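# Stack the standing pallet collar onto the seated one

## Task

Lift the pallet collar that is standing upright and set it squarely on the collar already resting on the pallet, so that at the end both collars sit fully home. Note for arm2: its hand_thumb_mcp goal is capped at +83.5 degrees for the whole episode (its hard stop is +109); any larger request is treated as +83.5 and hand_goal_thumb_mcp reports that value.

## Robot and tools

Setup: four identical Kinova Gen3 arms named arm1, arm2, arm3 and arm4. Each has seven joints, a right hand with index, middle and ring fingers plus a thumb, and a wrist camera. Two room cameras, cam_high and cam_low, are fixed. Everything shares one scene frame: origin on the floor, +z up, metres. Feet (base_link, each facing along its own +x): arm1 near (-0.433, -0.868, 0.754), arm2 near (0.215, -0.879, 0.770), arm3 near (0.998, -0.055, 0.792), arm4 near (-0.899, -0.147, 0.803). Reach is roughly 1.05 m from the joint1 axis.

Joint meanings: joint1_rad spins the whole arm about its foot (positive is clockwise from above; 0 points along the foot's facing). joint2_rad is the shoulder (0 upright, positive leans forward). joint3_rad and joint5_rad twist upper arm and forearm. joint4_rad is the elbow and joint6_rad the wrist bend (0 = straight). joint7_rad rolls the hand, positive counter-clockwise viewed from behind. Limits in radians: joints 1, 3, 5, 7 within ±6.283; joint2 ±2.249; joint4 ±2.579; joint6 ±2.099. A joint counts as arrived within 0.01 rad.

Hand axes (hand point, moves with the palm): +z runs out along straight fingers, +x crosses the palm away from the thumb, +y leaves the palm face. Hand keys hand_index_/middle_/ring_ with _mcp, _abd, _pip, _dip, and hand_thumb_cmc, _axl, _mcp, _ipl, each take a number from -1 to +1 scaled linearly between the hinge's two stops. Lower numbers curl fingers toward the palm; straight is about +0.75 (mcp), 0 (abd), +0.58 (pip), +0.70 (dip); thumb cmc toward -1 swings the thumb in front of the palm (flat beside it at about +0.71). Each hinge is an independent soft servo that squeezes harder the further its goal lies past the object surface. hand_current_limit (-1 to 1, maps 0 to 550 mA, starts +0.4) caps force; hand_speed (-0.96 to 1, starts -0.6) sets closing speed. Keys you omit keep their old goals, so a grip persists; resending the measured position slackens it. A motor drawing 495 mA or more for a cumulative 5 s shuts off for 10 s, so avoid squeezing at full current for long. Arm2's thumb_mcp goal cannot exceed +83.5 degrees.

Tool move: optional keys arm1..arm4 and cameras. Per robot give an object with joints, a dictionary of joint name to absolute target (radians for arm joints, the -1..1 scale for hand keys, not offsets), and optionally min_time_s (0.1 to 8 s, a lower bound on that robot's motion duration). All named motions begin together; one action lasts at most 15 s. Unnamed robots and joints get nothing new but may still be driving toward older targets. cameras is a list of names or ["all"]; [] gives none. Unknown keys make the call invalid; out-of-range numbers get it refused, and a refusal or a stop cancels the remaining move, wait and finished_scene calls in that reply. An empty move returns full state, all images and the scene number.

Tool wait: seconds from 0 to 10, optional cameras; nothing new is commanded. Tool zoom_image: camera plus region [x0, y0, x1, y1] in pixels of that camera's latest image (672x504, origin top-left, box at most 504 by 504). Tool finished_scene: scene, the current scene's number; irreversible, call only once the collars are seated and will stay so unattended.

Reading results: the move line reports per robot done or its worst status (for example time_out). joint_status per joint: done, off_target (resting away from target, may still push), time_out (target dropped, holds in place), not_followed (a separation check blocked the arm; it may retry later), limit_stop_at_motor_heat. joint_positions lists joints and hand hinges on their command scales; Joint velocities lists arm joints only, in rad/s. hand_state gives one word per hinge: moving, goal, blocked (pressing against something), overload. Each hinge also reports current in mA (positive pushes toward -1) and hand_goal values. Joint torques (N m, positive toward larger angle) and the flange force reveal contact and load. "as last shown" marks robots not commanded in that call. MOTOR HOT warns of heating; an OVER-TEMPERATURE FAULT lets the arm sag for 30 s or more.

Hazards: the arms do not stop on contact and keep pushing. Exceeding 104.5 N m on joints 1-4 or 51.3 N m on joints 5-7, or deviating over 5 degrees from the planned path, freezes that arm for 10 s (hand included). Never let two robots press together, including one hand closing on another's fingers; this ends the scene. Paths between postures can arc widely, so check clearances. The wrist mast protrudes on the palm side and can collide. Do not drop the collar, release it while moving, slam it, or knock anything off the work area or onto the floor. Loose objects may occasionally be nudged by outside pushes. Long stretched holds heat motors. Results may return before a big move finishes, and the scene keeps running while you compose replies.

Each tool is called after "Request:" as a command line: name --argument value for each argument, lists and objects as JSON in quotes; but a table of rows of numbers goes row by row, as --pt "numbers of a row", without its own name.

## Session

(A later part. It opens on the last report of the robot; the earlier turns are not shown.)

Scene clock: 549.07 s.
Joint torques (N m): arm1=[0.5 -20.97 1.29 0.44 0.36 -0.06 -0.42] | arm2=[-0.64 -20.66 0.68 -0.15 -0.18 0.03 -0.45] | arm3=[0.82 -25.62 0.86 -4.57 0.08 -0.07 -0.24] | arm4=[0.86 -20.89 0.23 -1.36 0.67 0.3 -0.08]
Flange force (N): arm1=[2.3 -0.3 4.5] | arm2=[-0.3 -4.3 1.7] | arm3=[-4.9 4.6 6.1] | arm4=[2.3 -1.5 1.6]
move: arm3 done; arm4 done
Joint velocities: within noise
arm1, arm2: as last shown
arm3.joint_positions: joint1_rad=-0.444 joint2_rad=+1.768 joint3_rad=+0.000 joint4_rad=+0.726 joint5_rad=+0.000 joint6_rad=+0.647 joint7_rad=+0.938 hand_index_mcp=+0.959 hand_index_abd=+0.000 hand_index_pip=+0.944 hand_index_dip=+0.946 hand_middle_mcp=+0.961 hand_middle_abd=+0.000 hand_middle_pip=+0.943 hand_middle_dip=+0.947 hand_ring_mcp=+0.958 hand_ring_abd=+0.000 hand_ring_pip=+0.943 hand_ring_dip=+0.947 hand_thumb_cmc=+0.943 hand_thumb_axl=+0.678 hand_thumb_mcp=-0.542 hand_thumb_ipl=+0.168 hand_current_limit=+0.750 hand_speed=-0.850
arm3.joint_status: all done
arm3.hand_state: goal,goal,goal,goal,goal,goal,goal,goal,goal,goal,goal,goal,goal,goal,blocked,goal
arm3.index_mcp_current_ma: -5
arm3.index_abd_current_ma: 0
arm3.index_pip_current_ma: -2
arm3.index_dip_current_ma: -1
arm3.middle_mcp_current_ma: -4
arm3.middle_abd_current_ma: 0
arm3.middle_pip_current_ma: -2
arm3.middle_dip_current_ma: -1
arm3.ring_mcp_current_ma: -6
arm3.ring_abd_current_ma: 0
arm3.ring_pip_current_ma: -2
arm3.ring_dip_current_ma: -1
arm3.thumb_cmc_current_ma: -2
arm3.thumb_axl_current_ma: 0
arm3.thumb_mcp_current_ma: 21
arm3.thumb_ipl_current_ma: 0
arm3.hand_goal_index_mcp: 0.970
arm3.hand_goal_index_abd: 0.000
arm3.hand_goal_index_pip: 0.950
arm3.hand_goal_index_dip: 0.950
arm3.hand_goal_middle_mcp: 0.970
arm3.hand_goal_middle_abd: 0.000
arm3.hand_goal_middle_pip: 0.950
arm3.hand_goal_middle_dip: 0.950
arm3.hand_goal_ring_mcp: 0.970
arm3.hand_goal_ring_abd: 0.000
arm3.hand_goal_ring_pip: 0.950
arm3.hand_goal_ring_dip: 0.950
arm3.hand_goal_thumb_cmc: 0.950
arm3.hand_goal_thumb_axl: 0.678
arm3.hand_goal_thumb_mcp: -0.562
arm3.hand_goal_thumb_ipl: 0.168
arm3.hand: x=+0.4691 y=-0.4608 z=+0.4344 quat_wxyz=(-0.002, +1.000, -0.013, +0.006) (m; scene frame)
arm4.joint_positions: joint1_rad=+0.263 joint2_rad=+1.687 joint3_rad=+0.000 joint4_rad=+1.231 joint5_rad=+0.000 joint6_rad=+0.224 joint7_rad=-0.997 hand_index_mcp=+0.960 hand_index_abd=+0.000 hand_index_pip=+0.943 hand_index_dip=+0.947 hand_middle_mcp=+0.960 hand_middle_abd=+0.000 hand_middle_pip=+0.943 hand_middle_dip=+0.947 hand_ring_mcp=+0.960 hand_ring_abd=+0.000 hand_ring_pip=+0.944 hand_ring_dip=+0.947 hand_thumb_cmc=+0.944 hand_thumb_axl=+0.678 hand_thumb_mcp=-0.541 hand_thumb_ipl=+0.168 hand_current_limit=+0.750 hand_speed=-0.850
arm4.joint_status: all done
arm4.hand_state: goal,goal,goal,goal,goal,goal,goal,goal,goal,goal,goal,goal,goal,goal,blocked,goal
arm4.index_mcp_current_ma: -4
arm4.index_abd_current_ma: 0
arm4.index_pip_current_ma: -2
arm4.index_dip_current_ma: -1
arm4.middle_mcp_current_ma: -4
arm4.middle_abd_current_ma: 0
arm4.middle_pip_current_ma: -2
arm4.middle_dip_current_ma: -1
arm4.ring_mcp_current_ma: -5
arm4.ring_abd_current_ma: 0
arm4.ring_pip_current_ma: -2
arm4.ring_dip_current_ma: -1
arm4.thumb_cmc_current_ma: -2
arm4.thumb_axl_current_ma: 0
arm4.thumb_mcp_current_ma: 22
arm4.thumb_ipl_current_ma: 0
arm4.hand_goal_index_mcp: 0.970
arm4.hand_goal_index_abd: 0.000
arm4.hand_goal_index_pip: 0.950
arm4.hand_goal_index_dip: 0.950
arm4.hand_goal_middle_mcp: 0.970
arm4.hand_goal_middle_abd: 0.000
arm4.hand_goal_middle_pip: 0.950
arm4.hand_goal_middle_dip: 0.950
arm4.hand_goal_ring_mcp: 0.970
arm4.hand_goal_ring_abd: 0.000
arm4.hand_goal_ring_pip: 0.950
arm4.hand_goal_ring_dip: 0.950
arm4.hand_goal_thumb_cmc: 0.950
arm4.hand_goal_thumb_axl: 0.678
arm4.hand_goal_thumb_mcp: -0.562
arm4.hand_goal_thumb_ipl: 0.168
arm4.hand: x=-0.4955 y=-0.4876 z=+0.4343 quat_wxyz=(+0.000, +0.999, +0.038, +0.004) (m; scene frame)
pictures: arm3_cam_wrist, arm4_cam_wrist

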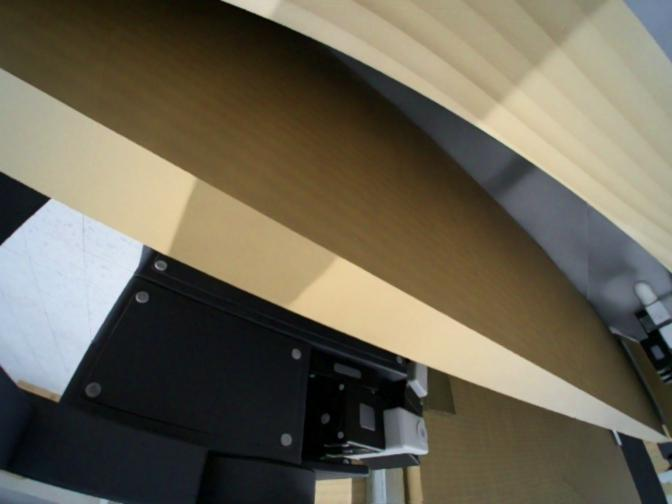

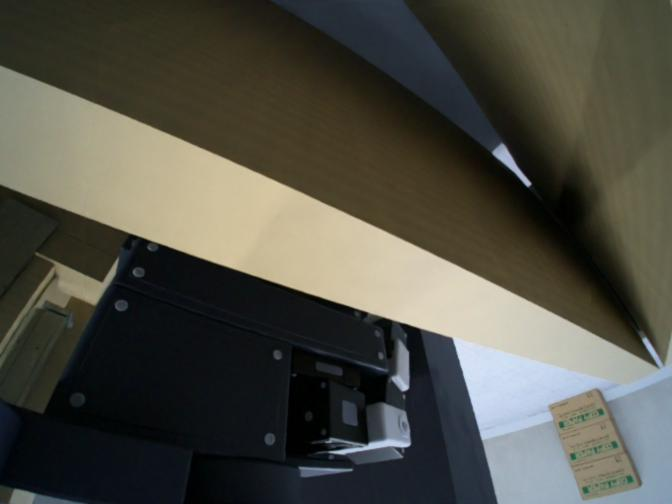

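Request:
move --arm1 '{"joints":{"joint1_rad":0.6765,"joint2_rad":1.535,"joint4_rad":1.6484,"joint6_rad":-0.0417,"joint7_rad":0.714},"min_time_s":4}'

Request:
move --arm1 '{"joints":{"joint1_rad":0.6445,"joint2_rad":1.5345,"joint4_rad":1.6038,"joint6_rad":0.0033,"joint7_rad":0.682},"min_time_s":4}' --cameras '["all"]'

Scene clock: 577.17 s.
Joint torques (N m): arm1=[0 -22.57 0.94 -1.05 0.48 -0.47 -0.33] | arm2=[-0.63 -20.69 0.67 -0.16 -0.19 0.02 -0.47] | arm3=[0.74 -25.6 0.82 -4.59 0.05 0.01 -0.23] | arm4=[0.9 -20.81 0.23 -1.37 0.61 0.31 -0.07]
Flange force (N): arm1=[2.4 -2.2 4.8] | arm2=[-0.3 -4.3 1.8] | arm3=[-4.4 4.2 5.9] | arm4=[2.2 -1.6 1.3]
move: arm1 done
Joint velocities: within noise
arm1.joint_positions: joint1_rad=+0.677 joint2_rad=+1.535 joint3_rad=+0.000 joint4_rad=+1.648 joint5_rad=+0.000 joint6_rad=-0.042 joint7_rad=+0.714 hand_index_mcp=+0.959 hand_index_abd=+0.000 hand_index_pip=+0.943 hand_index_dip=+0.947 hand_middle_mcp=+0.959 hand_middle_abd=+0.000 hand_middle_pip=+0.944 hand_middle_dip=+0.947 hand_ring_mcp=+0.959 hand_ring_abd=+0.000 hand_ring_pip=+0.943 hand_ring_dip=+0.947 hand_thumb_cmc=+0.943 hand_thumb_axl=+0.678 hand_thumb_mcp=-0.543 hand_thumb_ipl=+0.168 hand_current_limit=+0.750 hand_speed=-0.850
arm1.joint_status: all done
arm1.hand_state: goal,goal,goal,goal,goal,goal,goal,goal,goal,goal,goal,goal,goal,goal,goal,goal
arm1.index_mcp_current_ma: -25
arm1.index_abd_current_ma: 0
arm1.index_pip_current_ma: -12
arm1.index_dip_current_ma: -5
arm1.middle_mcp_current_ma: -25
arm1.middle_abd_current_ma: 0
arm1.middle_pip_current_ma: -12
arm1.middle_dip_current_ma: -5
arm1.ring_mcp_current_ma: -25
arm1.ring_abd_current_ma: 0
arm1.ring_pip_current_ma: -13
arm1.ring_dip_current_ma: -5
arm1.thumb_cmc_current_ma: -13
arm1.thumb_axl_current_ma: 0
arm1.thumb_mcp_current_ma: 65
arm1.thumb_ipl_current_ma: 0
arm1.hand_goal_index_mcp: 0.970
arm1.hand_goal_index_abd: 0.000
arm1.hand_goal_index_pip: 0.950
arm1.hand_goal_index_dip: 0.950
arm1.hand_goal_middle_mcp: 0.970
arm1.hand_goal_middle_abd: 0.000
arm1.hand_goal_middle_pip: 0.950
arm1.hand_goal_middle_dip: 0.950
arm1.hand_goal_ring_mcp: 0.970
arm1.hand_goal_ring_abd: 0.000
arm1.hand_goal_ring_pip: 0.950
arm1.hand_goal_ring_dip: 0.950
arm1.hand_goal_thumb_cmc: 0.950
arm1.hand_goal_thumb_axl: 0.678
arm1.hand_goal_thumb_mcp: -0.562
arm1.hand_goal_thumb_ipl: 0.168
arm1.hand: x=-0.1149 y=-0.5004 z=+0.4382 quat_wxyz=(+0.000, +0.013, +1.000, -0.001) (m; scene frame)
arm2, arm3, arm4: as last shown
arm3.hand: x=+0.4691 y=-0.4609 z=+0.4344 quat_wxyz=(-0.002, +1.000, -0.013, +0.006) (m; scene frame)
pictures: none

Scene clock: 581.47 s.
Joint torques (N m): arm1=[-0.73 -25.61 -0.3 -4.39 0.13 -1.68 -0.65] | arm2=[-0.67 -20.67 0.71 -0.18 -0.2 0.06 -0.45] | arm3=[0.77 -25.59 0.89 -4.58 0.11 0 -0.23] | arm4=[0.89 -20.9 0.34 -1.35 0.63 0.3 -0.11]
Flange force (N): arm1=[3.9 -7.8 4.3] | arm2=[-0.1 -4.2 1.7] | arm3=[-4.5 4.3 5.9] | arm4=[2.3 -1.4 1.6]
move: arm1 done
Joint velocities: within noise
arm1.joint_positions: joint1_rad=+0.644 joint2_rad=+1.534 joint3_rad=+0.000 joint4_rad=+1.604 joint5_rad=+0.000 joint6_rad=+0.003 joint7_rad=+0.682 hand_index_mcp=+0.959 hand_index_abd=+0.000 hand_index_pip=+0.943 hand_index_dip=+0.947 hand_middle_mcp=+0.959 hand_middle_abd=+0.000 hand_middle_pip=+0.944 hand_middle_dip=+0.947 hand_ring_mcp=+0.959 hand_ring_abd=+0.000 hand_ring_pip=+0.943 hand_ring_dip=+0.947 hand_thumb_cmc=+0.943 hand_thumb_axl=+0.678 hand_thumb_mcp=-0.543 hand_thumb_ipl=+0.168 hand_current_limit=+0.750 hand_speed=-0.850
arm1.joint_status: all done
arm1.hand_state: goal,goal,goal,goal,goal,goal,goal,goal,goal,goal,goal,goal,goal,goal,goal,goal
arm1.index_mcp_current_ma: -25
arm1.index_abd_current_ma: 0
arm1.index_pip_current_ma: -12
arm1.index_dip_current_ma: -5
arm1.middle_mcp_current_ma: -25
arm1.middle_abd_current_ma: 0
arm1.middle_pip_current_ma: -12
arm1.middle_dip_current_ma: -5
arm1.ring_mcp_current_ma: -25
arm1.ring_abd_current_ma: 0
arm1.ring_pip_current_ma: -13
arm1.ring_dip_current_ma: -5
arm1.thumb_cmc_current_ma: -13
arm1.thumb_axl_current_ma: 0
arm1.thumb_mcp_current_ma: 65
arm1.thumb_ipl_current_ma: 0
arm1.hand_goal_index_mcp: 0.970
arm1.hand_goal_index_abd: 0.000
arm1.hand_goal_index_pip: 0.950
arm1.hand_goal_index_dip: 0.950
arm1.hand_goal_middle_mcp: 0.970
arm1.hand_goal_middle_abd: 0.000
arm1.hand_goal_middle_pip: 0.950
arm1.hand_goal_middle_dip: 0.950
arm1.hand_goal_ring_mcp: 0.970
arm1.hand_goal_ring_abd: 0.000
arm1.hand_goal_ring_pip: 0.950
arm1.hand_goal_ring_dip: 0.950
arm1.hand_goal_thumb_cmc: 0.950
arm1.hand_goal_thumb_axl: 0.678
arm1.hand_goal_thumb_mcp: -0.562
arm1.hand_goal_thumb_ipl: 0.168
arm1.hand: x=-0.1149 y=-0.4804 z=+0.4381 quat_wxyz=(+0.000, +0.013, +1.000, -0.001) (m; scene frame)
arm2, arm3, arm4: as last shown
pictures: arm1_cam_wrist, arm2_cam_wrist, arm3_cam_wrist, arm4_cam_wrist, cam_high, cam_low

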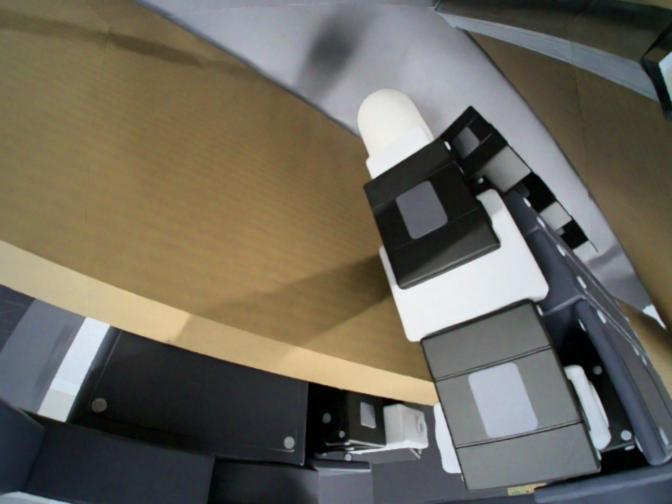

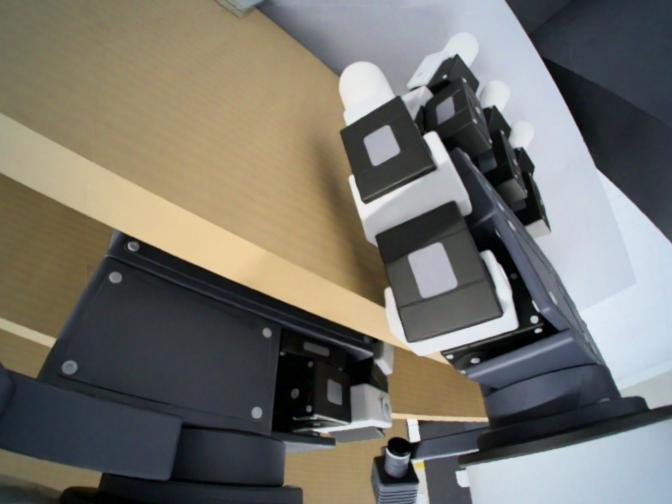

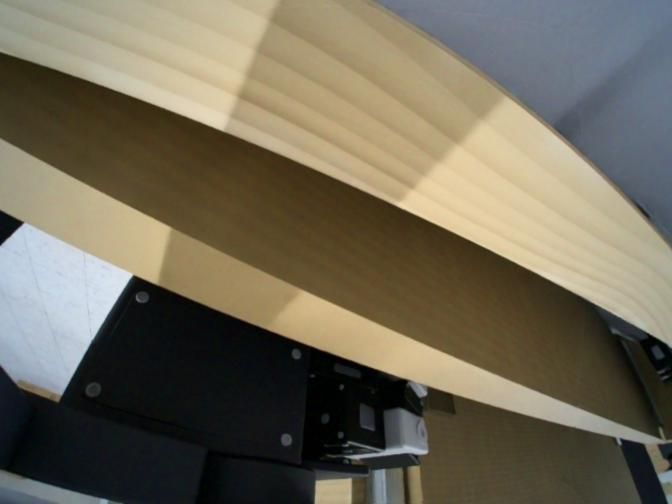

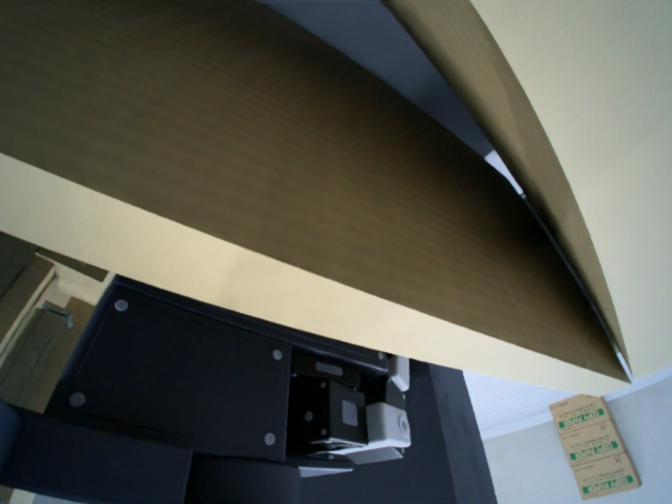

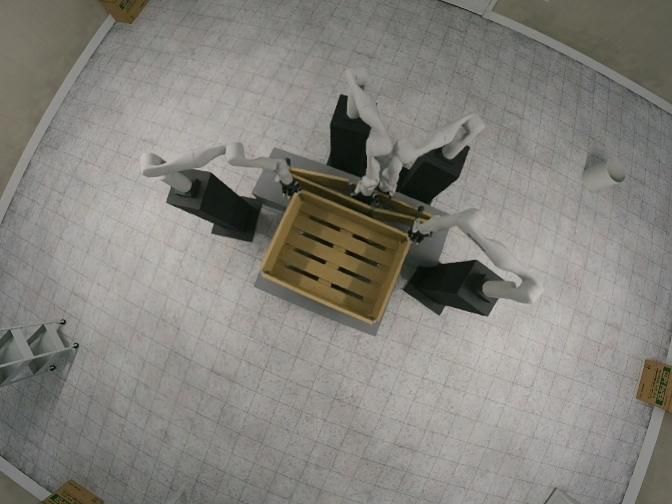

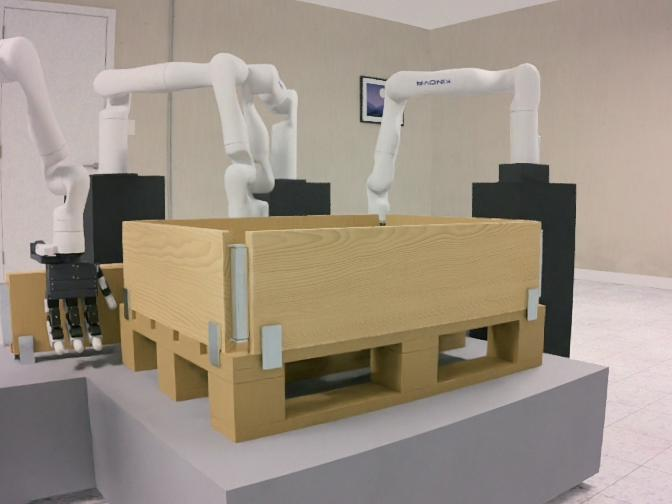

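Request:
move --arm1 '{"joints":{"joint1_rad":0.6293,"joint2_rad":1.5347,"joint4_rad":1.5804,"joint6_rad":0.0265,"joint7_rad":0.6668},"min_time_s":3}' --cameras '["arm2_cam_wrist"]'

Scene clock: 593.90 s.
Joint torques (N m): arm1=[-0.35 -25.98 0.05 -5.02 -0.05 -1.93 -0.84] | arm2=[-0.61 -20.67 0.72 -0.19 -0.18 0.05 -0.46] | arm3=[0.82 -25.58 0.85 -4.5 0.1 0 -0.21] | arm4=[0.89 -20.94 0.19 -1.36 0.6 0.28 -0.1]
Flange force (N): arm1=[4.5 -8.0 3.7] | arm2=[-0.2 -4.1 1.7] | arm3=[-4.9 4.7 6.2] | arm4=[2.3 -1.4 1.7]
move: arm1 done
Joint velocities: within noise
arm1.joint_positions: joint1_rad=+0.629 joint2_rad=+1.535 joint3_rad=+0.000 joint4_rad=+1.580 joint5_rad=+0.000 joint6_rad=+0.026 joint7_rad=+0.667 hand_index_mcp=+0.959 hand_index_abd=+0.000 hand_index_pip=+0.943 hand_index_dip=+0.947 hand_middle_mcp=+0.959 hand_middle_abd=+0.000 hand_middle_pip=+0.944 hand_middle_dip=+0.947 hand_ring_mcp=+0.959 hand_ring_abd=+0.000 hand_ring_pip=+0.943 hand_ring_dip=+0.947 hand_thumb_cmc=+0.943 hand_thumb_axl=+0.678 hand_thumb_mcp=-0.543 hand_thumb_ipl=+0.168 hand_current_limit=+0.750 hand_speed=-0.850
arm1.joint_status: all done
arm1.hand_state: goal,goal,goal,goal,goal,goal,goal,goal,goal,goal,goal,goal,goal,goal,goal,goal
arm1.index_mcp_current_ma: -25
arm1.index_abd_current_ma: 0
arm1.index_pip_current_ma: -12
arm1.index_dip_current_ma: -5
arm1.middle_mcp_current_ma: -25
arm1.middle_abd_current_ma: 0
arm1.middle_pip_current_ma: -12
arm1.middle_dip_current_ma: -5
arm1.ring_mcp_current_ma: -25
arm1.ring_abd_current_ma: 0
arm1.ring_pip_current_ma: -13
arm1.ring_dip_current_ma: -5
arm1.thumb_cmc_current_ma: -13
arm1.thumb_axl_current_ma: 0
arm1.thumb_mcp_current_ma: 65
arm1.thumb_ipl_current_ma: 0
arm1.hand_goal_index_mcp: 0.970
arm1.hand_goal_index_abd: 0.000
arm1.hand_goal_index_pip: 0.950
arm1.hand_goal_index_dip: 0.950
arm1.hand_goal_middle_mcp: 0.970
arm1.hand_goal_middle_abd: 0.000
arm1.hand_goal_middle_pip: 0.950
arm1.hand_goal_middle_dip: 0.950
arm1.hand_goal_ring_mcp: 0.970
arm1.hand_goal_ring_abd: 0.000
arm1.hand_goal_ring_pip: 0.950
arm1.hand_goal_ring_dip: 0.950
arm1.hand_goal_thumb_cmc: 0.950
arm1.hand_goal_thumb_axl: 0.678
arm1.hand_goal_thumb_mcp: -0.562
arm1.hand_goal_thumb_ipl: 0.168
arm1.hand: x=-0.1149 y=-0.4703 z=+0.4381 quat_wxyz=(+0.000, +0.013, +1.000, -0.001) (m; scene frame)
arm2, arm3, arm4: as last shown
pictures: arm2_cam_wrist

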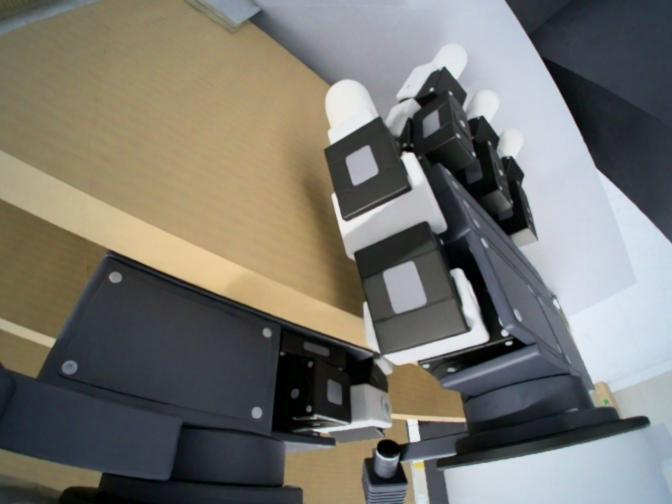

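Request:
move --arm1 '{"joints":{"joint1_rad":0.6217,"joint2_rad":1.5348,"joint4_rad":1.5685,"joint6_rad":0.0383,"joint7_rad":0.6592},"min_time_s":2}'

Scene clock: 606.73 s.
Joint torques (N m): arm1=[-5.38 -28.94 -6.07 -13.81 -0.55 -5.71 -1.18] | arm2=[-4.9 -15.93 -3.94 7.27 0.35 3.63 0.41] | arm3=[0.75 -25.61 0.81 -4.5 0.05 -0.03 -0.2] | arm4=[0.85 -20.87 0.23 -1.43 0.66 0.25 -0.13]
Flange force (N): arm1=[5.1 -27.9 -9.6] | arm2=[-1.9 -19.6 7.9] | arm3=[-5.1 4.7 6.3] | arm4=[2.1 -1.4 1.3]
move: arm1 done
Joint velocities: within noise
arm1.joint_positions: joint1_rad=+0.622 joint2_rad=+1.535 joint3_rad=+0.000 joint4_rad=+1.569 joint5_rad=+0.000 joint6_rad=+0.038 joint7_rad=+0.659 hand_index_mcp=+0.959 hand_index_abd=+0.000 hand_index_pip=+0.943 hand_index_dip=+0.947 hand_middle_mcp=+0.959 hand_middle_abd=+0.000 hand_middle_pip=+0.944 hand_middle_dip=+0.947 hand_ring_mcp=+0.959 hand_ring_abd=+0.000 hand_ring_pip=+0.943 hand_ring_dip=+0.947 hand_thumb_cmc=+0.943 hand_thumb_axl=+0.678 hand_thumb_mcp=-0.543 hand_thumb_ipl=+0.168 hand_current_limit=+0.750 hand_speed=-0.850
arm1.joint_status: all done
arm1.hand_state: goal,goal,goal,goal,goal,goal,goal,goal,goal,goal,goal,goal,goal,goal,goal,goal
arm1.index_mcp_current_ma: -25
arm1.index_abd_current_ma: 0
arm1.index_pip_current_ma: -12
arm1.index_dip_current_ma: -5
arm1.middle_mcp_current_ma: -25
arm1.middle_abd_current_ma: 0
arm1.middle_pip_current_ma: -12
arm1.middle_dip_current_ma: -5
arm1.ring_mcp_current_ma: -25
arm1.ring_abd_current_ma: 0
arm1.ring_pip_current_ma: -13
arm1.ring_dip_current_ma: -5
arm1.thumb_cmc_current_ma: -13
arm1.thumb_axl_current_ma: 0
arm1.thumb_mcp_current_ma: 65
arm1.thumb_ipl_current_ma: 0
arm1.hand_goal_index_mcp: 0.970
arm1.hand_goal_index_abd: 0.000
arm1.hand_goal_index_pip: 0.950
arm1.hand_goal_index_dip: 0.950
arm1.hand_goal_middle_mcp: 0.970
arm1.hand_goal_middle_abd: 0.000
arm1.hand_goal_middle_pip: 0.950
arm1.hand_goal_middle_dip: 0.950
arm1.hand_goal_ring_mcp: 0.970
arm1.hand_goal_ring_abd: 0.000
arm1.hand_goal_ring_pip: 0.950
arm1.hand_goal_ring_dip: 0.950
arm1.hand_goal_thumb_cmc: 0.950
arm1.hand_goal_thumb_axl: 0.678
arm1.hand_goal_thumb_mcp: -0.562
arm1.hand_goal_thumb_ipl: 0.168
arm1.hand: x=-0.1149 y=-0.4653 z=+0.4382 quat_wxyz=(+0.000, +0.013, +1.000, -0.001) (m; scene frame)
arm2.joint_positions: joint1_rad=-0.522 joint2_rad=+1.551 joint3_rad=+0.000 joint4_rad=+1.448 joint5_rad=+0.000 joint6_rad=+0.143 joint7_rad=+2.486 hand_index_mcp=+0.753 hand_index_abd=-0.612 hand_index_pip=+0.577 hand_index_dip=+0.696 hand_middle_mcp=+0.753 hand_middle_abd=-0.611 hand_middle_pip=+0.577 hand_middle_dip=+0.696 hand_ring_mcp=+0.753 hand_ring_abd=-0.633 hand_ring_pip=+0.577 hand_ring_dip=+0.696 hand_thumb_cmc=+0.944 hand_thumb_axl=+0.678 hand_thumb_mcp=-0.542 hand_thumb_ipl=+0.168 hand_current_limit=+0.750 hand_speed=-0.850
arm2.joint_status: not commanded
arm2.hand_state: goal,goal,goal,goal,goal,goal,goal,goal,goal,goal,goal,goal,goal,goal,blocked,goal
arm2.index_mcp_current_ma: -1
arm2.index_abd_current_ma: 14
arm2.index_pip_current_ma: 1
arm2.index_dip_current_ma: 0
arm2.middle_mcp_current_ma: -1
arm2.middle_abd_current_ma: 16
arm2.middle_pip_current_ma: 1
arm2.middle_dip_current_ma: 0
arm2.ring_mcp_current_ma: -1
arm2.ring_abd_current_ma: 13
arm2.ring_pip_current_ma: 1
arm2.ring_dip_current_ma: 0
arm2.thumb_cmc_current_ma: -14
arm2.thumb_axl_current_ma: 0
arm2.thumb_mcp_current_ma: 73
arm2.thumb_ipl_current_ma: 0
arm2.hand_goal_index_mcp: 0.754
arm2.hand_goal_index_abd: -0.620
arm2.hand_goal_index_pip: 0.576
arm2.hand_goal_index_dip: 0.696
arm2.hand_goal_middle_mcp: 0.754
arm2.hand_goal_middle_abd: -0.620
arm2.hand_goal_middle_pip: 0.576
arm2.hand_goal_middle_dip: 0.696
arm2.hand_goal_ring_mcp: 0.754
arm2.hand_goal_ring_abd: -0.640
arm2.hand_goal_ring_pip: 0.576
arm2.hand_goal_ring_dip: 0.696
arm2.hand_goal_thumb_cmc: 0.950
arm2.hand_goal_thumb_axl: 0.678
arm2.hand_goal_thumb_mcp: -0.562
arm2.hand_goal_thumb_ipl: 0.168
arm2.hand: x=-0.0637 y=-0.5719 z=+0.4510 quat_wxyz=(+0.000, -1.000, +0.013, +0.000) (m; scene frame)
arm3, arm4: as last shown
pictures: none

Request:
move --arm3 '{"joints":{"joint1_rad":-0.4844,"joint2_rad":1.809,"joint4_rad":0.6021,"joint6_rad":0.7304,"joint7_rad":0.8981},"min_time_s":4}' --arm4 '{"joints":{"joint1_rad":0.3127,"joint2_rad":1.6982,"joint4_rad":1.1573,"joint6_rad":0.2861,"joint7_rad":-0.9468},"min_time_s":4}' --cameras '["arm3_cam_wrist","arm4_cam_wrist"]'

Scene clock: 652.23 s.
Joint torques (N m): arm1=[-4.29 -30.58 -5.03 -10.99 -0.56 -4.49 -1.18] | arm2=[-3.53 -14.39 -2.16 4.13 0.14 1.98 0.05] | arm3=[-0.89 -27.69 0.03 -6.28 -0.13 -0.52 -0.04] | arm4=[4.76 -21.88 3.63 -2.72 0.65 -0.07 -0.46]
Flange force (N): arm1=[3.5 -22.2 0.8] | arm2=[0.0 -13.1 -3.1] | arm3=[-5.6 2.4 7.6] | arm4=[4.9 -8.0 0.5]
move: arm3 done; arm4 done
Joint velocities: within noise
arm1, arm2: as last shown
arm1.joint_positions: joint1_rad=+0.622 joint2_rad=+1.535 joint3_rad=+0.000 joint4_rad=+1.568 joint5_rad=+0.000 joint6_rad=+0.038 joint7_rad=+0.659 hand_index_mcp=+0.959 hand_index_abd=+0.000 hand_index_pip=+0.943 hand_index_dip=+0.947 hand_middle_mcp=+0.959 hand_middle_abd=+0.000 hand_middle_pip=+0.944 hand_middle_dip=+0.947 hand_ring_mcp=+0.959 hand_ring_abd=+0.000 hand_ring_pip=+0.943 hand_ring_dip=+0.947 hand_thumb_cmc=+0.943 hand_thumb_axl=+0.678 hand_thumb_mcp=-0.543 hand_thumb_ipl=+0.168 hand_current_limit=+0.750 hand_speed=-0.850
arm2.hand: x=-0.0637 y=-0.5720 z=+0.4510 quat_wxyz=(+0.000, -1.000, +0.013, +0.000) (m; scene frame)
arm3.joint_positions: joint1_rad=-0.484 joint2_rad=+1.809 joint3_rad=+0.000 joint4_rad=+0.602 joint5_rad=+0.000 joint6_rad=+0.730 joint7_rad=+0.898 hand_index_mcp=+0.959 hand_index_abd=+0.000 hand_index_pip=+0.944 hand_index_dip=+0.946 hand_middle_mcp=+0.961 hand_middle_abd=+0.000 hand_middle_pip=+0.943 hand_middle_dip=+0.947 hand_ring_mcp=+0.958 hand_ring_abd=+0.000 hand_ring_pip=+0.943 hand_ring_dip=+0.947 hand_thumb_cmc=+0.943 hand_thumb_axl=+0.678 hand_thumb_mcp=-0.542 hand_thumb_ipl=+0.168 hand_current_limit=+0.750 hand_speed=-0.850
arm3.joint_status: all done
arm3.hand_state: goal,goal,goal,goal,goal,goal,goal,goal,goal,goal,goal,goal,goal,goal,blocked,goal
arm3.index_mcp_current_ma: -5
arm3.index_abd_current_ma: 0
arm3.index_pip_current_ma: -2
arm3.index_dip_current_ma: -1
arm3.middle_mcp_current_ma: -4
arm3.middle_abd_current_ma: 0
arm3.middle_pip_current_ma: -2
arm3.middle_dip_current_ma: -1
arm3.ring_mcp_current_ma: -6
arm3.ring_abd_current_ma: 0
arm3.ring_pip_current_ma: -2
arm3.ring_dip_current_ma: -1
arm3.thumb_cmc_current_ma: -2
arm3.thumb_axl_current_ma: 0
arm3.thumb_mcp_current_ma: 21
arm3.thumb_ipl_current_ma: 0
arm3.hand_goal_index_mcp: 0.970
arm3.hand_goal_index_abd: 0.000
arm3.hand_goal_index_pip: 0.950
arm3.hand_goal_index_dip: 0.950
arm3.hand_goal_middle_mcp: 0.970
arm3.hand_goal_middle_abd: 0.000
arm3.hand_goal_middle_pip: 0.950
arm3.hand_goal_middle_dip: 0.950
arm3.hand_goal_ring_mcp: 0.970
arm3.hand_goal_ring_abd: 0.000
arm3.hand_goal_ring_pip: 0.950
arm3.hand_goal_ring_dip: 0.950
arm3.hand_goal_thumb_cmc: 0.950
arm3.hand_goal_thumb_axl: 0.678
arm3.hand_goal_thumb_mcp: -0.562
arm3.hand_goal_thumb_ipl: 0.168
arm3.hand: x=+0.4692 y=-0.4910 z=+0.4343 quat_wxyz=(-0.002, +1.000, -0.013, +0.006) (m; scene frame)
arm4.joint_positions: joint1_rad=+0.313 joint2_rad=+1.698 joint3_rad=+0.000 joint4_rad=+1.157 joint5_rad=+0.000 joint6_rad=+0.286 joint7_rad=-0.947 hand_index_mcp=+0.960 hand_index_abd=+0.000 hand_index_pip=+0.943 hand_index_dip=+0.947 hand_middle_mcp=+0.960 hand_middle_abd=+0.000 hand_middle_pip=+0.943 hand_middle_dip=+0.947 hand_ring_mcp=+0.960 hand_ring_abd=+0.000 hand_ring_pip=+0.944 hand_ring_dip=+0.947 hand_thumb_cmc=+0.944 hand_thumb_axl=+0.678 hand_thumb_mcp=-0.541 hand_thumb_ipl=+0.168 hand_current_limit=+0.750 hand_speed=-0.850
arm4.joint_status: all done
arm4.hand_state: goal,goal,goal,goal,goal,goal,goal,goal,goal,goal,goal,goal,goal,goal,blocked,goal
arm4.index_mcp_current_ma: -4
arm4.index_abd_current_ma: 0
arm4.index_pip_current_ma: -2
arm4.index_dip_current_ma: -1
arm4.middle_mcp_current_ma: -4
arm4.middle_abd_current_ma: 0
arm4.middle_pip_current_ma: -2
arm4.middle_dip_current_ma: -1
arm4.ring_mcp_current_ma: -5
arm4.ring_abd_current_ma: 0
arm4.ring_pip_current_ma: -2
arm4.ring_dip_current_ma: -1
arm4.thumb_cmc_current_ma: -2
arm4.thumb_axl_current_ma: 0
arm4.thumb_mcp_current_ma: 22
arm4.thumb_ipl_current_ma: 0
arm4.hand_goal_index_mcp: 0.970
arm4.hand_goal_index_abd: 0.000
arm4.hand_goal_index_pip: 0.950
arm4.hand_goal_index_dip: 0.950
arm4.hand_goal_middle_mcp: 0.970
arm4.hand_goal_middle_abd: 0.000
arm4.hand_goal_middle_pip: 0.950
arm4.hand_goal_middle_dip: 0.950
arm4.hand_goal_ring_mcp: 0.970
arm4.hand_goal_ring_abd: 0.000
arm4.hand_goal_ring_pip: 0.950
arm4.hand_goal_ring_dip: 0.950
arm4.hand_goal_thumb_cmc: 0.950
arm4.hand_goal_thumb_axl: 0.678
arm4.hand_goal_thumb_mcp: -0.562
arm4.hand_goal_thumb_ipl: 0.168
arm4.hand: x=-0.4932 y=-0.5175 z=+0.4343 quat_wxyz=(+0.000, +0.999, +0.038, +0.004) (m; scene frame)
pictures: arm3_cam_wrist, arm4_cam_wrist

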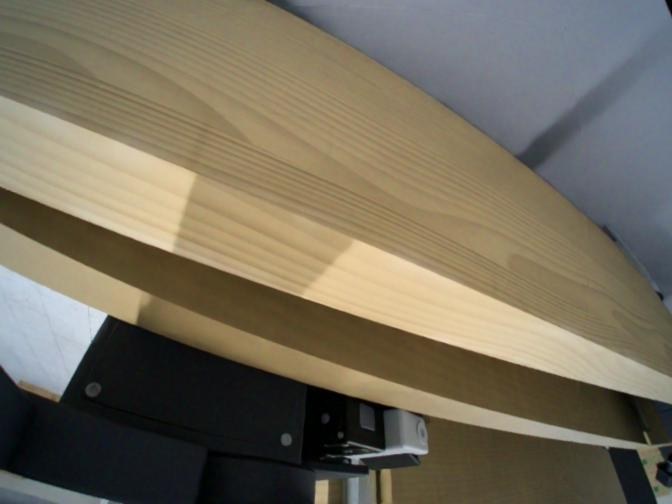

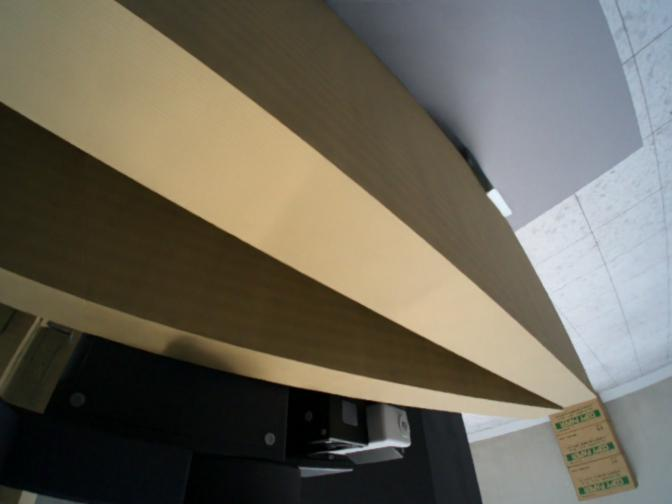

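Request:
move --arm3 '{"joints":{"joint1_rad":-0.5097,"joint2_rad":1.8457,"joint4_rad":0.4969,"joint6_rad":0.799,"joint7_rad":0.8729},"min_time_s":4}' --arm4 '{"joints":{"joint1_rad":0.3442,"joint2_rad":1.7083,"joint4_rad":1.1029,"joint6_rad":0.3304,"joint7_rad":-0.9153},"min_time_s":4}' --cameras '["arm2_cam_wrist","arm3_cam_wrist","arm4_cam_wrist"]'

Scene clock: 668.47 s.
Joint torques (N m): arm1=[-8.92 -30.27 -10.77 -17.84 -1.74 -7.46 -2.27] | arm2=[-0.44 -13.51 -0.56 0.58 -1.89 -0.35 -2.1] | arm3=[-1.77 -29.11 -0.82 -7.32 -0.86 -0.78 -0.52] | arm4=[13.52 -23.94 11.08 -9.8 1 -3.11 -1.38]
Flange force (N): arm1=[1.5 -40.1 -15.7] | arm2=[1.5 -7.4 -13.5] | arm3=no reading | arm4=[0.9 -30.9 -13.9]
move: arm3 done; arm4 done
Joint velocities: within noise
arm1, arm2: as last shown
arm1.joint_positions: joint1_rad=+0.622 joint2_rad=+1.535 joint3_rad=+0.000 joint4_rad=+1.569 joint5_rad=+0.000 joint6_rad=+0.038 joint7_rad=+0.659 hand_index_mcp=+0.959 hand_index_abd=+0.000 hand_index_pip=+0.943 hand_index_dip=+0.947 hand_middle_mcp=+0.959 hand_middle_abd=+0.000 hand_middle_pip=+0.944 hand_middle_dip=+0.947 hand_ring_mcp=+0.959 hand_ring_abd=+0.000 hand_ring_pip=+0.943 hand_ring_dip=+0.947 hand_thumb_cmc=+0.943 hand_thumb_axl=+0.678 hand_thumb_mcp=-0.543 hand_thumb_ipl=+0.168 hand_current_limit=+0.750 hand_speed=-0.850
arm2.joint_positions: joint1_rad=-0.522 joint2_rad=+1.551 joint3_rad=+0.000 joint4_rad=+1.448 joint5_rad=+0.000 joint6_rad=+0.143 joint7_rad=+2.486 hand_index_mcp=+0.749 hand_index_abd=-0.612 hand_index_pip=+0.577 hand_index_dip=+0.696 hand_middle_mcp=+0.753 hand_middle_abd=-0.611 hand_middle_pip=+0.577 hand_middle_dip=+0.696 hand_ring_mcp=+0.753 hand_ring_abd=-0.633 hand_ring_pip=+0.577 hand_ring_dip=+0.696 hand_thumb_cmc=+0.937 hand_thumb_axl=+0.676 hand_thumb_mcp=-0.544 hand_thumb_ipl=+0.168 hand_current_limit=+0.750 hand_speed=-0.850
arm2.hand_state: goal,goal,goal,goal,goal,goal,goal,goal,goal,goal,goal,goal,goal,goal,goal,goal
arm2.index_mcp_current_ma: -10
arm2.thumb_cmc_current_ma: -32
arm2.thumb_axl_current_ma: -5
arm2.thumb_mcp_current_ma: 63
arm3.joint_positions: joint1_rad=-0.510 joint2_rad=+1.846 joint3_rad=+0.000 joint4_rad=+0.497 joint5_rad=+0.000 joint6_rad=+0.799 joint7_rad=+0.873 hand_index_mcp=+0.959 hand_index_abd=+0.000 hand_index_pip=+0.944 hand_index_dip=+0.946 hand_middle_mcp=+0.961 hand_middle_abd=+0.000 hand_middle_pip=+0.943 hand_middle_dip=+0.947 hand_ring_mcp=+0.958 hand_ring_abd=+0.000 hand_ring_pip=+0.943 hand_ring_dip=+0.947 hand_thumb_cmc=+0.943 hand_thumb_axl=+0.678 hand_thumb_mcp=-0.542 hand_thumb_ipl=+0.168 hand_current_limit=+0.750 hand_speed=-0.850
arm3.joint_status: all done
arm3.hand_state: goal,goal,goal,goal,goal,goal,goal,goal,goal,goal,goal,goal,goal,goal,blocked,goal
arm3.index_mcp_current_ma: -5
arm3.index_abd_current_ma: 0
arm3.index_pip_current_ma: -2
arm3.index_dip_current_ma: -1
arm3.middle_mcp_current_ma: -4
arm3.middle_abd_current_ma: 0
arm3.middle_pip_current_ma: -2
arm3.middle_dip_current_ma: -1
arm3.ring_mcp_current_ma: -6
arm3.ring_abd_current_ma: 0
arm3.ring_pip_current_ma: -2
arm3.ring_dip_current_ma: -1
arm3.thumb_cmc_current_ma: -2
arm3.thumb_axl_current_ma: 0
arm3.thumb_mcp_current_ma: 21
arm3.thumb_ipl_current_ma: 0
arm3.hand_goal_index_mcp: 0.970
arm3.hand_goal_index_abd: 0.000
arm3.hand_goal_index_pip: 0.950
arm3.hand_goal_index_dip: 0.950
arm3.hand_goal_middle_mcp: 0.970
arm3.hand_goal_middle_abd: 0.000
arm3.hand_goal_middle_pip: 0.950
arm3.hand_goal_middle_dip: 0.950
arm3.hand_goal_ring_mcp: 0.970
arm3.hand_goal_ring_abd: 0.000
arm3.hand_goal_ring_pip: 0.950
arm3.hand_goal_ring_dip: 0.950
arm3.hand_goal_thumb_cmc: 0.950
arm3.hand_goal_thumb_axl: 0.678
arm3.hand_goal_thumb_mcp: -0.562
arm3.hand_goal_thumb_ipl: 0.168
arm3.hand: x=+0.4692 y=-0.5110 z=+0.4342 quat_wxyz=(-0.002, +1.000, -0.013, +0.006) (m; scene frame)
arm4.joint_positions: joint1_rad=+0.344 joint2_rad=+1.708 joint3_rad=+0.000 joint4_rad=+1.103 joint5_rad=+0.000 joint6_rad=+0.330 joint7_rad=-0.915 hand_index_mcp=+0.960 hand_index_abd=+0.000 hand_index_pip=+0.943 hand_index_dip=+0.947 hand_middle_mcp=+0.960 hand_middle_abd=+0.000 hand_middle_pip=+0.943 hand_middle_dip=+0.947 hand_ring_mcp=+0.960 hand_ring_abd=+0.000 hand_ring_pip=+0.944 hand_ring_dip=+0.947 hand_thumb_cmc=+0.944 hand_thumb_axl=+0.678 hand_thumb_mcp=-0.541 hand_thumb_ipl=+0.168 hand_current_limit=+0.750 hand_speed=-0.850
arm4.joint_status: all done
arm4.hand_state: goal,goal,goal,goal,goal,goal,goal,goal,goal,goal,goal,goal,goal,goal,blocked,goal
arm4.index_mcp_current_ma: -4
arm4.index_abd_current_ma: 0
arm4.index_pip_current_ma: -2
arm4.index_dip_current_ma: -1
arm4.middle_mcp_current_ma: -4
arm4.middle_abd_current_ma: 0
arm4.middle_pip_current_ma: -2
arm4.middle_dip_current_ma: -1
arm4.ring_mcp_current_ma: -5
arm4.ring_abd_current_ma: 0
arm4.ring_pip_current_ma: -2
arm4.ring_dip_current_ma: -1
arm4.thumb_cmc_current_ma: -2
arm4.thumb_axl_current_ma: 0
arm4.thumb_mcp_current_ma: 22
arm4.thumb_ipl_current_ma: 0
arm4.hand_goal_index_mcp: 0.970
arm4.hand_goal_index_abd: 0.000
arm4.hand_goal_index_pip: 0.950
arm4.hand_goal_index_dip: 0.950
arm4.hand_goal_middle_mcp: 0.970
arm4.hand_goal_middle_abd: 0.000
arm4.hand_goal_middle_pip: 0.950
arm4.hand_goal_middle_dip: 0.950
arm4.hand_goal_ring_mcp: 0.970
arm4.hand_goal_ring_abd: 0.000
arm4.hand_goal_ring_pip: 0.950
arm4.hand_goal_ring_dip: 0.950
arm4.hand_goal_thumb_cmc: 0.950
arm4.hand_goal_thumb_axl: 0.678
arm4.hand_goal_thumb_mcp: -0.562
arm4.hand_goal_thumb_ipl: 0.168
arm4.hand: x=-0.4917 y=-0.5375 z=+0.4344 quat_wxyz=(+0.000, +0.999, +0.038, +0.004) (m; scene frame)
pictures: arm2_cam_wrist, arm3_cam_wrist, arm4_cam_wrist

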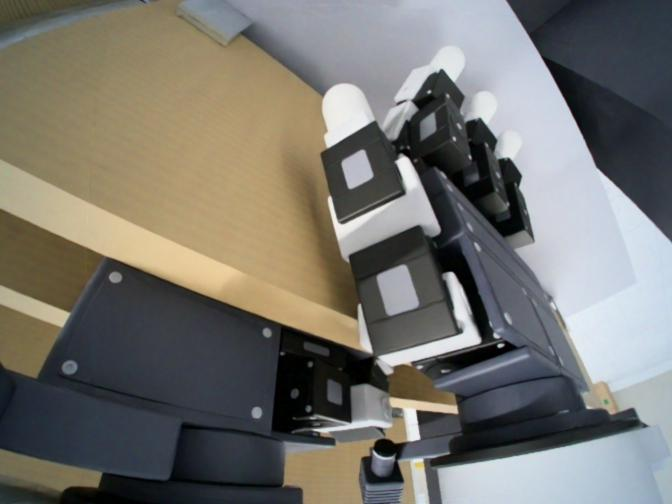

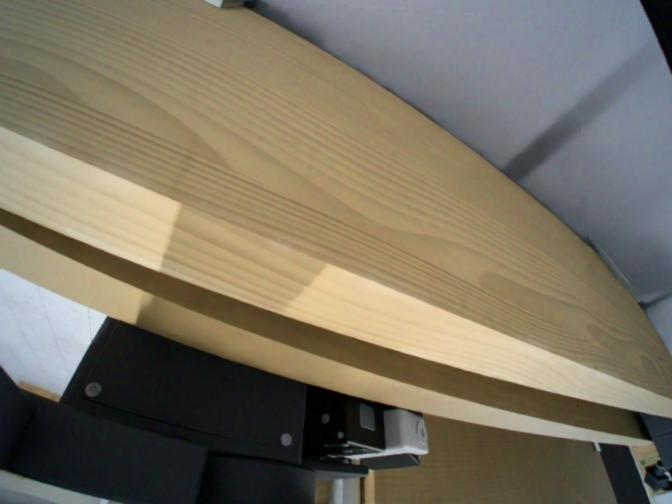

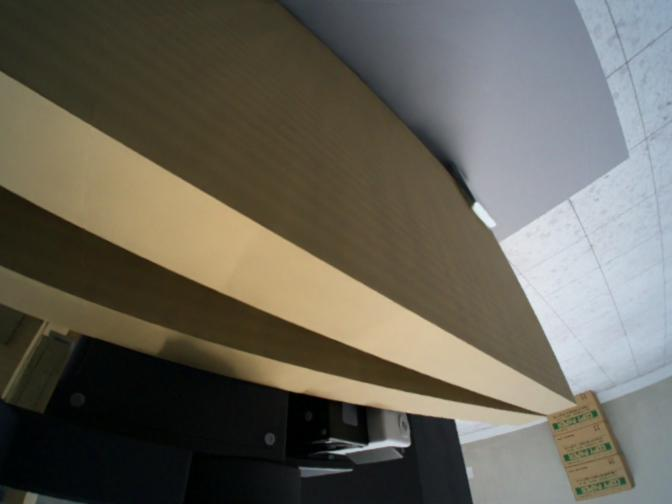

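Request:
move --arm1 '{"joints":{"joint1_rad":0.6147,"joint2_rad":1.5352,"joint4_rad":1.5563,"joint6_rad":0.0501,"joint7_rad":0.6522},"min_time_s":3}' --arm2 '{"joints":{"joint1_rad":-0.5156,"joint2_rad":1.5526,"joint4_rad":1.4326,"joint6_rad":0.1564,"joint7_rad":2.4926},"min_time_s":3}' --arm3 '{"joints":{"joint1_rad":-0.5158,"joint2_rad":1.8578,"joint4_rad":0.4636,"joint6_rad":0.8202,"joint7_rad":0.8668},"min_time_s":3}' --cameras '["arm1_cam_wrist","arm2_cam_wrist"]'

Scene clock: 712.77 s.
Joint torques (N m): arm1=[-17.7 -36.68 -21.71 -30.3 -3.54 -12.71 -3.72] | arm2=[-0.62 -16.37 0.96 -2.41 -0.18 -2.49 -0.53] | arm3=[-6.9 -30.22 -2.69 -10.6 -1.22 -3.08 0.56] | arm4=[18.36 -29.07 15.33 -16.03 1.09 -5.75 -2.06]
Flange force (N): arm1=[-2.0 -72.2 -29.3] | arm2=[0.5 -3.4 -13.8] | arm3=no reading | arm4=[-4.5 -46.1 -18.4]
move: arm1 done; arm2 done; arm3 done
Joint velocities: within noise
arm1.joint_positions: joint1_rad=+0.615 joint2_rad=+1.535 joint3_rad=+0.000 joint4_rad=+1.556 joint5_rad=+0.000 joint6_rad=+0.050 joint7_rad=+0.652 hand_index_mcp=+0.959 hand_index_abd=+0.000 hand_index_pip=+0.943 hand_index_dip=+0.947 hand_middle_mcp=+0.959 hand_middle_abd=+0.000 hand_middle_pip=+0.944 hand_middle_dip=+0.947 hand_ring_mcp=+0.959 hand_ring_abd=+0.000 hand_ring_pip=+0.943 hand_ring_dip=+0.947 hand_thumb_cmc=+0.943 hand_thumb_axl=+0.678 hand_thumb_mcp=-0.543 hand_thumb_ipl=+0.168 hand_current_limit=+0.750 hand_speed=-0.850
arm1.joint_status: all done
arm1.hand_state: goal,goal,goal,goal,goal,goal,goal,goal,goal,goal,goal,goal,goal,goal,goal,goal
arm1.index_mcp_current_ma: -25
arm1.index_abd_current_ma: 0
arm1.index_pip_current_ma: -12
arm1.index_dip_current_ma: -5
arm1.middle_mcp_current_ma: -25
arm1.middle_abd_current_ma: 0
arm1.middle_pip_current_ma: -12
arm1.middle_dip_current_ma: -5
arm1.ring_mcp_current_ma: -25
arm1.ring_abd_current_ma: 0
arm1.ring_pip_current_ma: -13
arm1.ring_dip_current_ma: -5
arm1.thumb_cmc_current_ma: -13
arm1.thumb_axl_current_ma: 0
arm1.thumb_mcp_current_ma: 65
arm1.thumb_ipl_current_ma: 0
arm1.hand_goal_index_mcp: 0.970
arm1.hand_goal_index_abd: 0.000
arm1.hand_goal_index_pip: 0.950
arm1.hand_goal_index_dip: 0.950
arm1.hand_goal_middle_mcp: 0.970
arm1.hand_goal_middle_abd: 0.000
arm1.hand_goal_middle_pip: 0.950
arm1.hand_goal_middle_dip: 0.950
arm1.hand_goal_ring_mcp: 0.970
arm1.hand_goal_ring_abd: 0.000
arm1.hand_goal_ring_pip: 0.950
arm1.hand_goal_ring_dip: 0.950
arm1.hand_goal_thumb_cmc: 0.950
arm1.hand_goal_thumb_axl: 0.678
arm1.hand_goal_thumb_mcp: -0.562
arm1.hand_goal_thumb_ipl: 0.168
arm1.hand: x=-0.1148 y=-0.4604 z=+0.4382 quat_wxyz=(+0.000, +0.013, +1.000, -0.001) (m; scene frame)
arm2.joint_positions: joint1_rad=-0.516 joint2_rad=+1.553 joint3_rad=+0.000 joint4_rad=+1.433 joint5_rad=+0.000 joint6_rad=+0.156 joint7_rad=+2.493 hand_index_mcp=+0.749 hand_index_abd=-0.612 hand_index_pip=+0.577 hand_index_dip=+0.696 hand_middle_mcp=+0.747 hand_middle_abd=-0.612 hand_middle_pip=+0.577 hand_middle_dip=+0.696 hand_ring_mcp=+0.747 hand_ring_abd=-0.633 hand_ring_pip=+0.577 hand_ring_dip=+0.696 hand_thumb_cmc=+0.937 hand_thumb_axl=+0.676 hand_thumb_mcp=-0.544 hand_thumb_ipl=+0.168 hand_current_limit=+0.750 hand_speed=-0.850
arm2.joint_status: all done
arm2.hand_state: goal,goal,goal,goal,goal,goal,goal,goal,goal,goal,goal,goal,goal,goal,goal,goal
arm2.index_mcp_current_ma: -9
arm2.index_abd_current_ma: 14
arm2.index_pip_current_ma: 1
arm2.index_dip_current_ma: 0
arm2.middle_mcp_current_ma: -16
arm2.middle_abd_current_ma: 16
arm2.middle_pip_current_ma: 1
arm2.middle_dip_current_ma: 0
arm2.ring_mcp_current_ma: -17
arm2.ring_abd_current_ma: 13
arm2.ring_pip_current_ma: 1
arm2.ring_dip_current_ma: 0
arm2.thumb_cmc_current_ma: -32
arm2.thumb_axl_current_ma: -4
arm2.thumb_mcp_current_ma: 62
arm2.thumb_ipl_current_ma: 0
arm2.hand_goal_index_mcp: 0.754
arm2.hand_goal_index_abd: -0.620
arm2.hand_goal_index_pip: 0.576
arm2.hand_goal_index_dip: 0.696
arm2.hand_goal_middle_mcp: 0.754
arm2.hand_goal_middle_abd: -0.620
arm2.hand_goal_middle_pip: 0.576
arm2.hand_goal_middle_dip: 0.696
arm2.hand_goal_ring_mcp: 0.754
arm2.hand_goal_ring_abd: -0.640
arm2.hand_goal_ring_pip: 0.576
arm2.hand_goal_ring_dip: 0.696
arm2.hand_goal_thumb_cmc: 0.950
arm2.hand_goal_thumb_axl: 0.678
arm2.hand_goal_thumb_mcp: -0.562
arm2.hand_goal_thumb_ipl: 0.168
arm2.hand: x=-0.0637 y=-0.5670 z=+0.4511 quat_wxyz=(+0.000, -1.000, +0.013, +0.000) (m; scene frame)
arm3.joint_positions: joint1_rad=-0.516 joint2_rad=+1.858 joint3_rad=+0.000 joint4_rad=+0.464 joint5_rad=+0.000 joint6_rad=+0.820 joint7_rad=+0.867 hand_index_mcp=+0.959 hand_index_abd=+0.000 hand_index_pip=+0.944 hand_index_dip=+0.946 hand_middle_mcp=+0.961 hand_middle_abd=+0.000 hand_middle_pip=+0.943 hand_middle_dip=+0.947 hand_ring_mcp=+0.958 hand_ring_abd=+0.000 hand_ring_pip=+0.943 hand_ring_dip=+0.947 hand_thumb_cmc=+0.943 hand_thumb_axl=+0.678 hand_thumb_mcp=-0.542 hand_thumb_ipl=+0.168 hand_current_limit=+0.750 hand_speed=-0.850
arm3.joint_status: all done
arm3.hand_state: goal,goal,goal,goal,goal,goal,goal,goal,goal,goal,goal,goal,goal,goal,blocked,goal
arm3.index_mcp_current_ma: -5
arm3.index_abd_current_ma: 0
arm3.index_pip_current_ma: -2
arm3.index_dip_current_ma: -1
arm3.middle_mcp_current_ma: -4
arm3.middle_abd_current_ma: 0
arm3.middle_pip_current_ma: -2
arm3.middle_dip_current_ma: -1
arm3.ring_mcp_current_ma: -6
arm3.ring_abd_current_ma: 0
arm3.ring_pip_current_ma: -2
arm3.ring_dip_current_ma: -1
arm3.thumb_cmc_current_ma: -2
arm3.thumb_axl_current_ma: 0
arm3.thumb_mcp_current_ma: 21
arm3.thumb_ipl_current_ma: 0
arm3.hand_goal_index_mcp: 0.970
arm3.hand_goal_index_abd: 0.000
arm3.hand_goal_index_pip: 0.950
arm3.hand_goal_index_dip: 0.950
arm3.hand_goal_middle_mcp: 0.970
arm3.hand_goal_middle_abd: 0.000
arm3.hand_goal_middle_pip: 0.950
arm3.hand_goal_middle_dip: 0.950
arm3.hand_goal_ring_mcp: 0.970
arm3.hand_goal_ring_abd: 0.000
arm3.hand_goal_ring_pip: 0.950
arm3.hand_goal_ring_dip: 0.950
arm3.hand_goal_thumb_cmc: 0.950
arm3.hand_goal_thumb_axl: 0.678
arm3.hand_goal_thumb_mcp: -0.562
arm3.hand_goal_thumb_ipl: 0.168
arm3.hand: x=+0.4690 y=-0.5161 z=+0.4341 quat_wxyz=(-0.002, +1.000, -0.013, +0.006) (m; scene frame)
arm4: as last shown
arm4.hand: x=-0.4918 y=-0.5375 z=+0.4343 quat_wxyz=(+0.000, +0.999, +0.038, +0.004) (m; scene frame)
pictures: arm1_cam_wrist, arm2_cam_wrist

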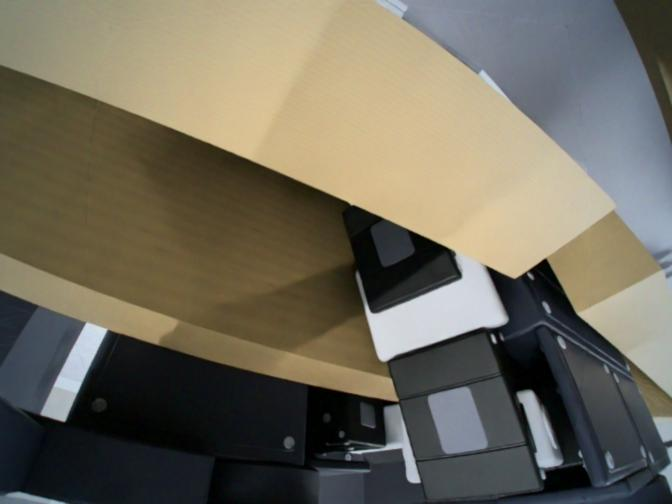

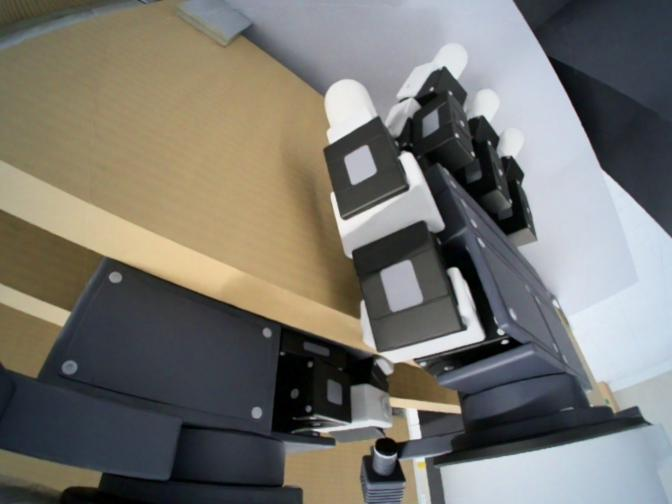

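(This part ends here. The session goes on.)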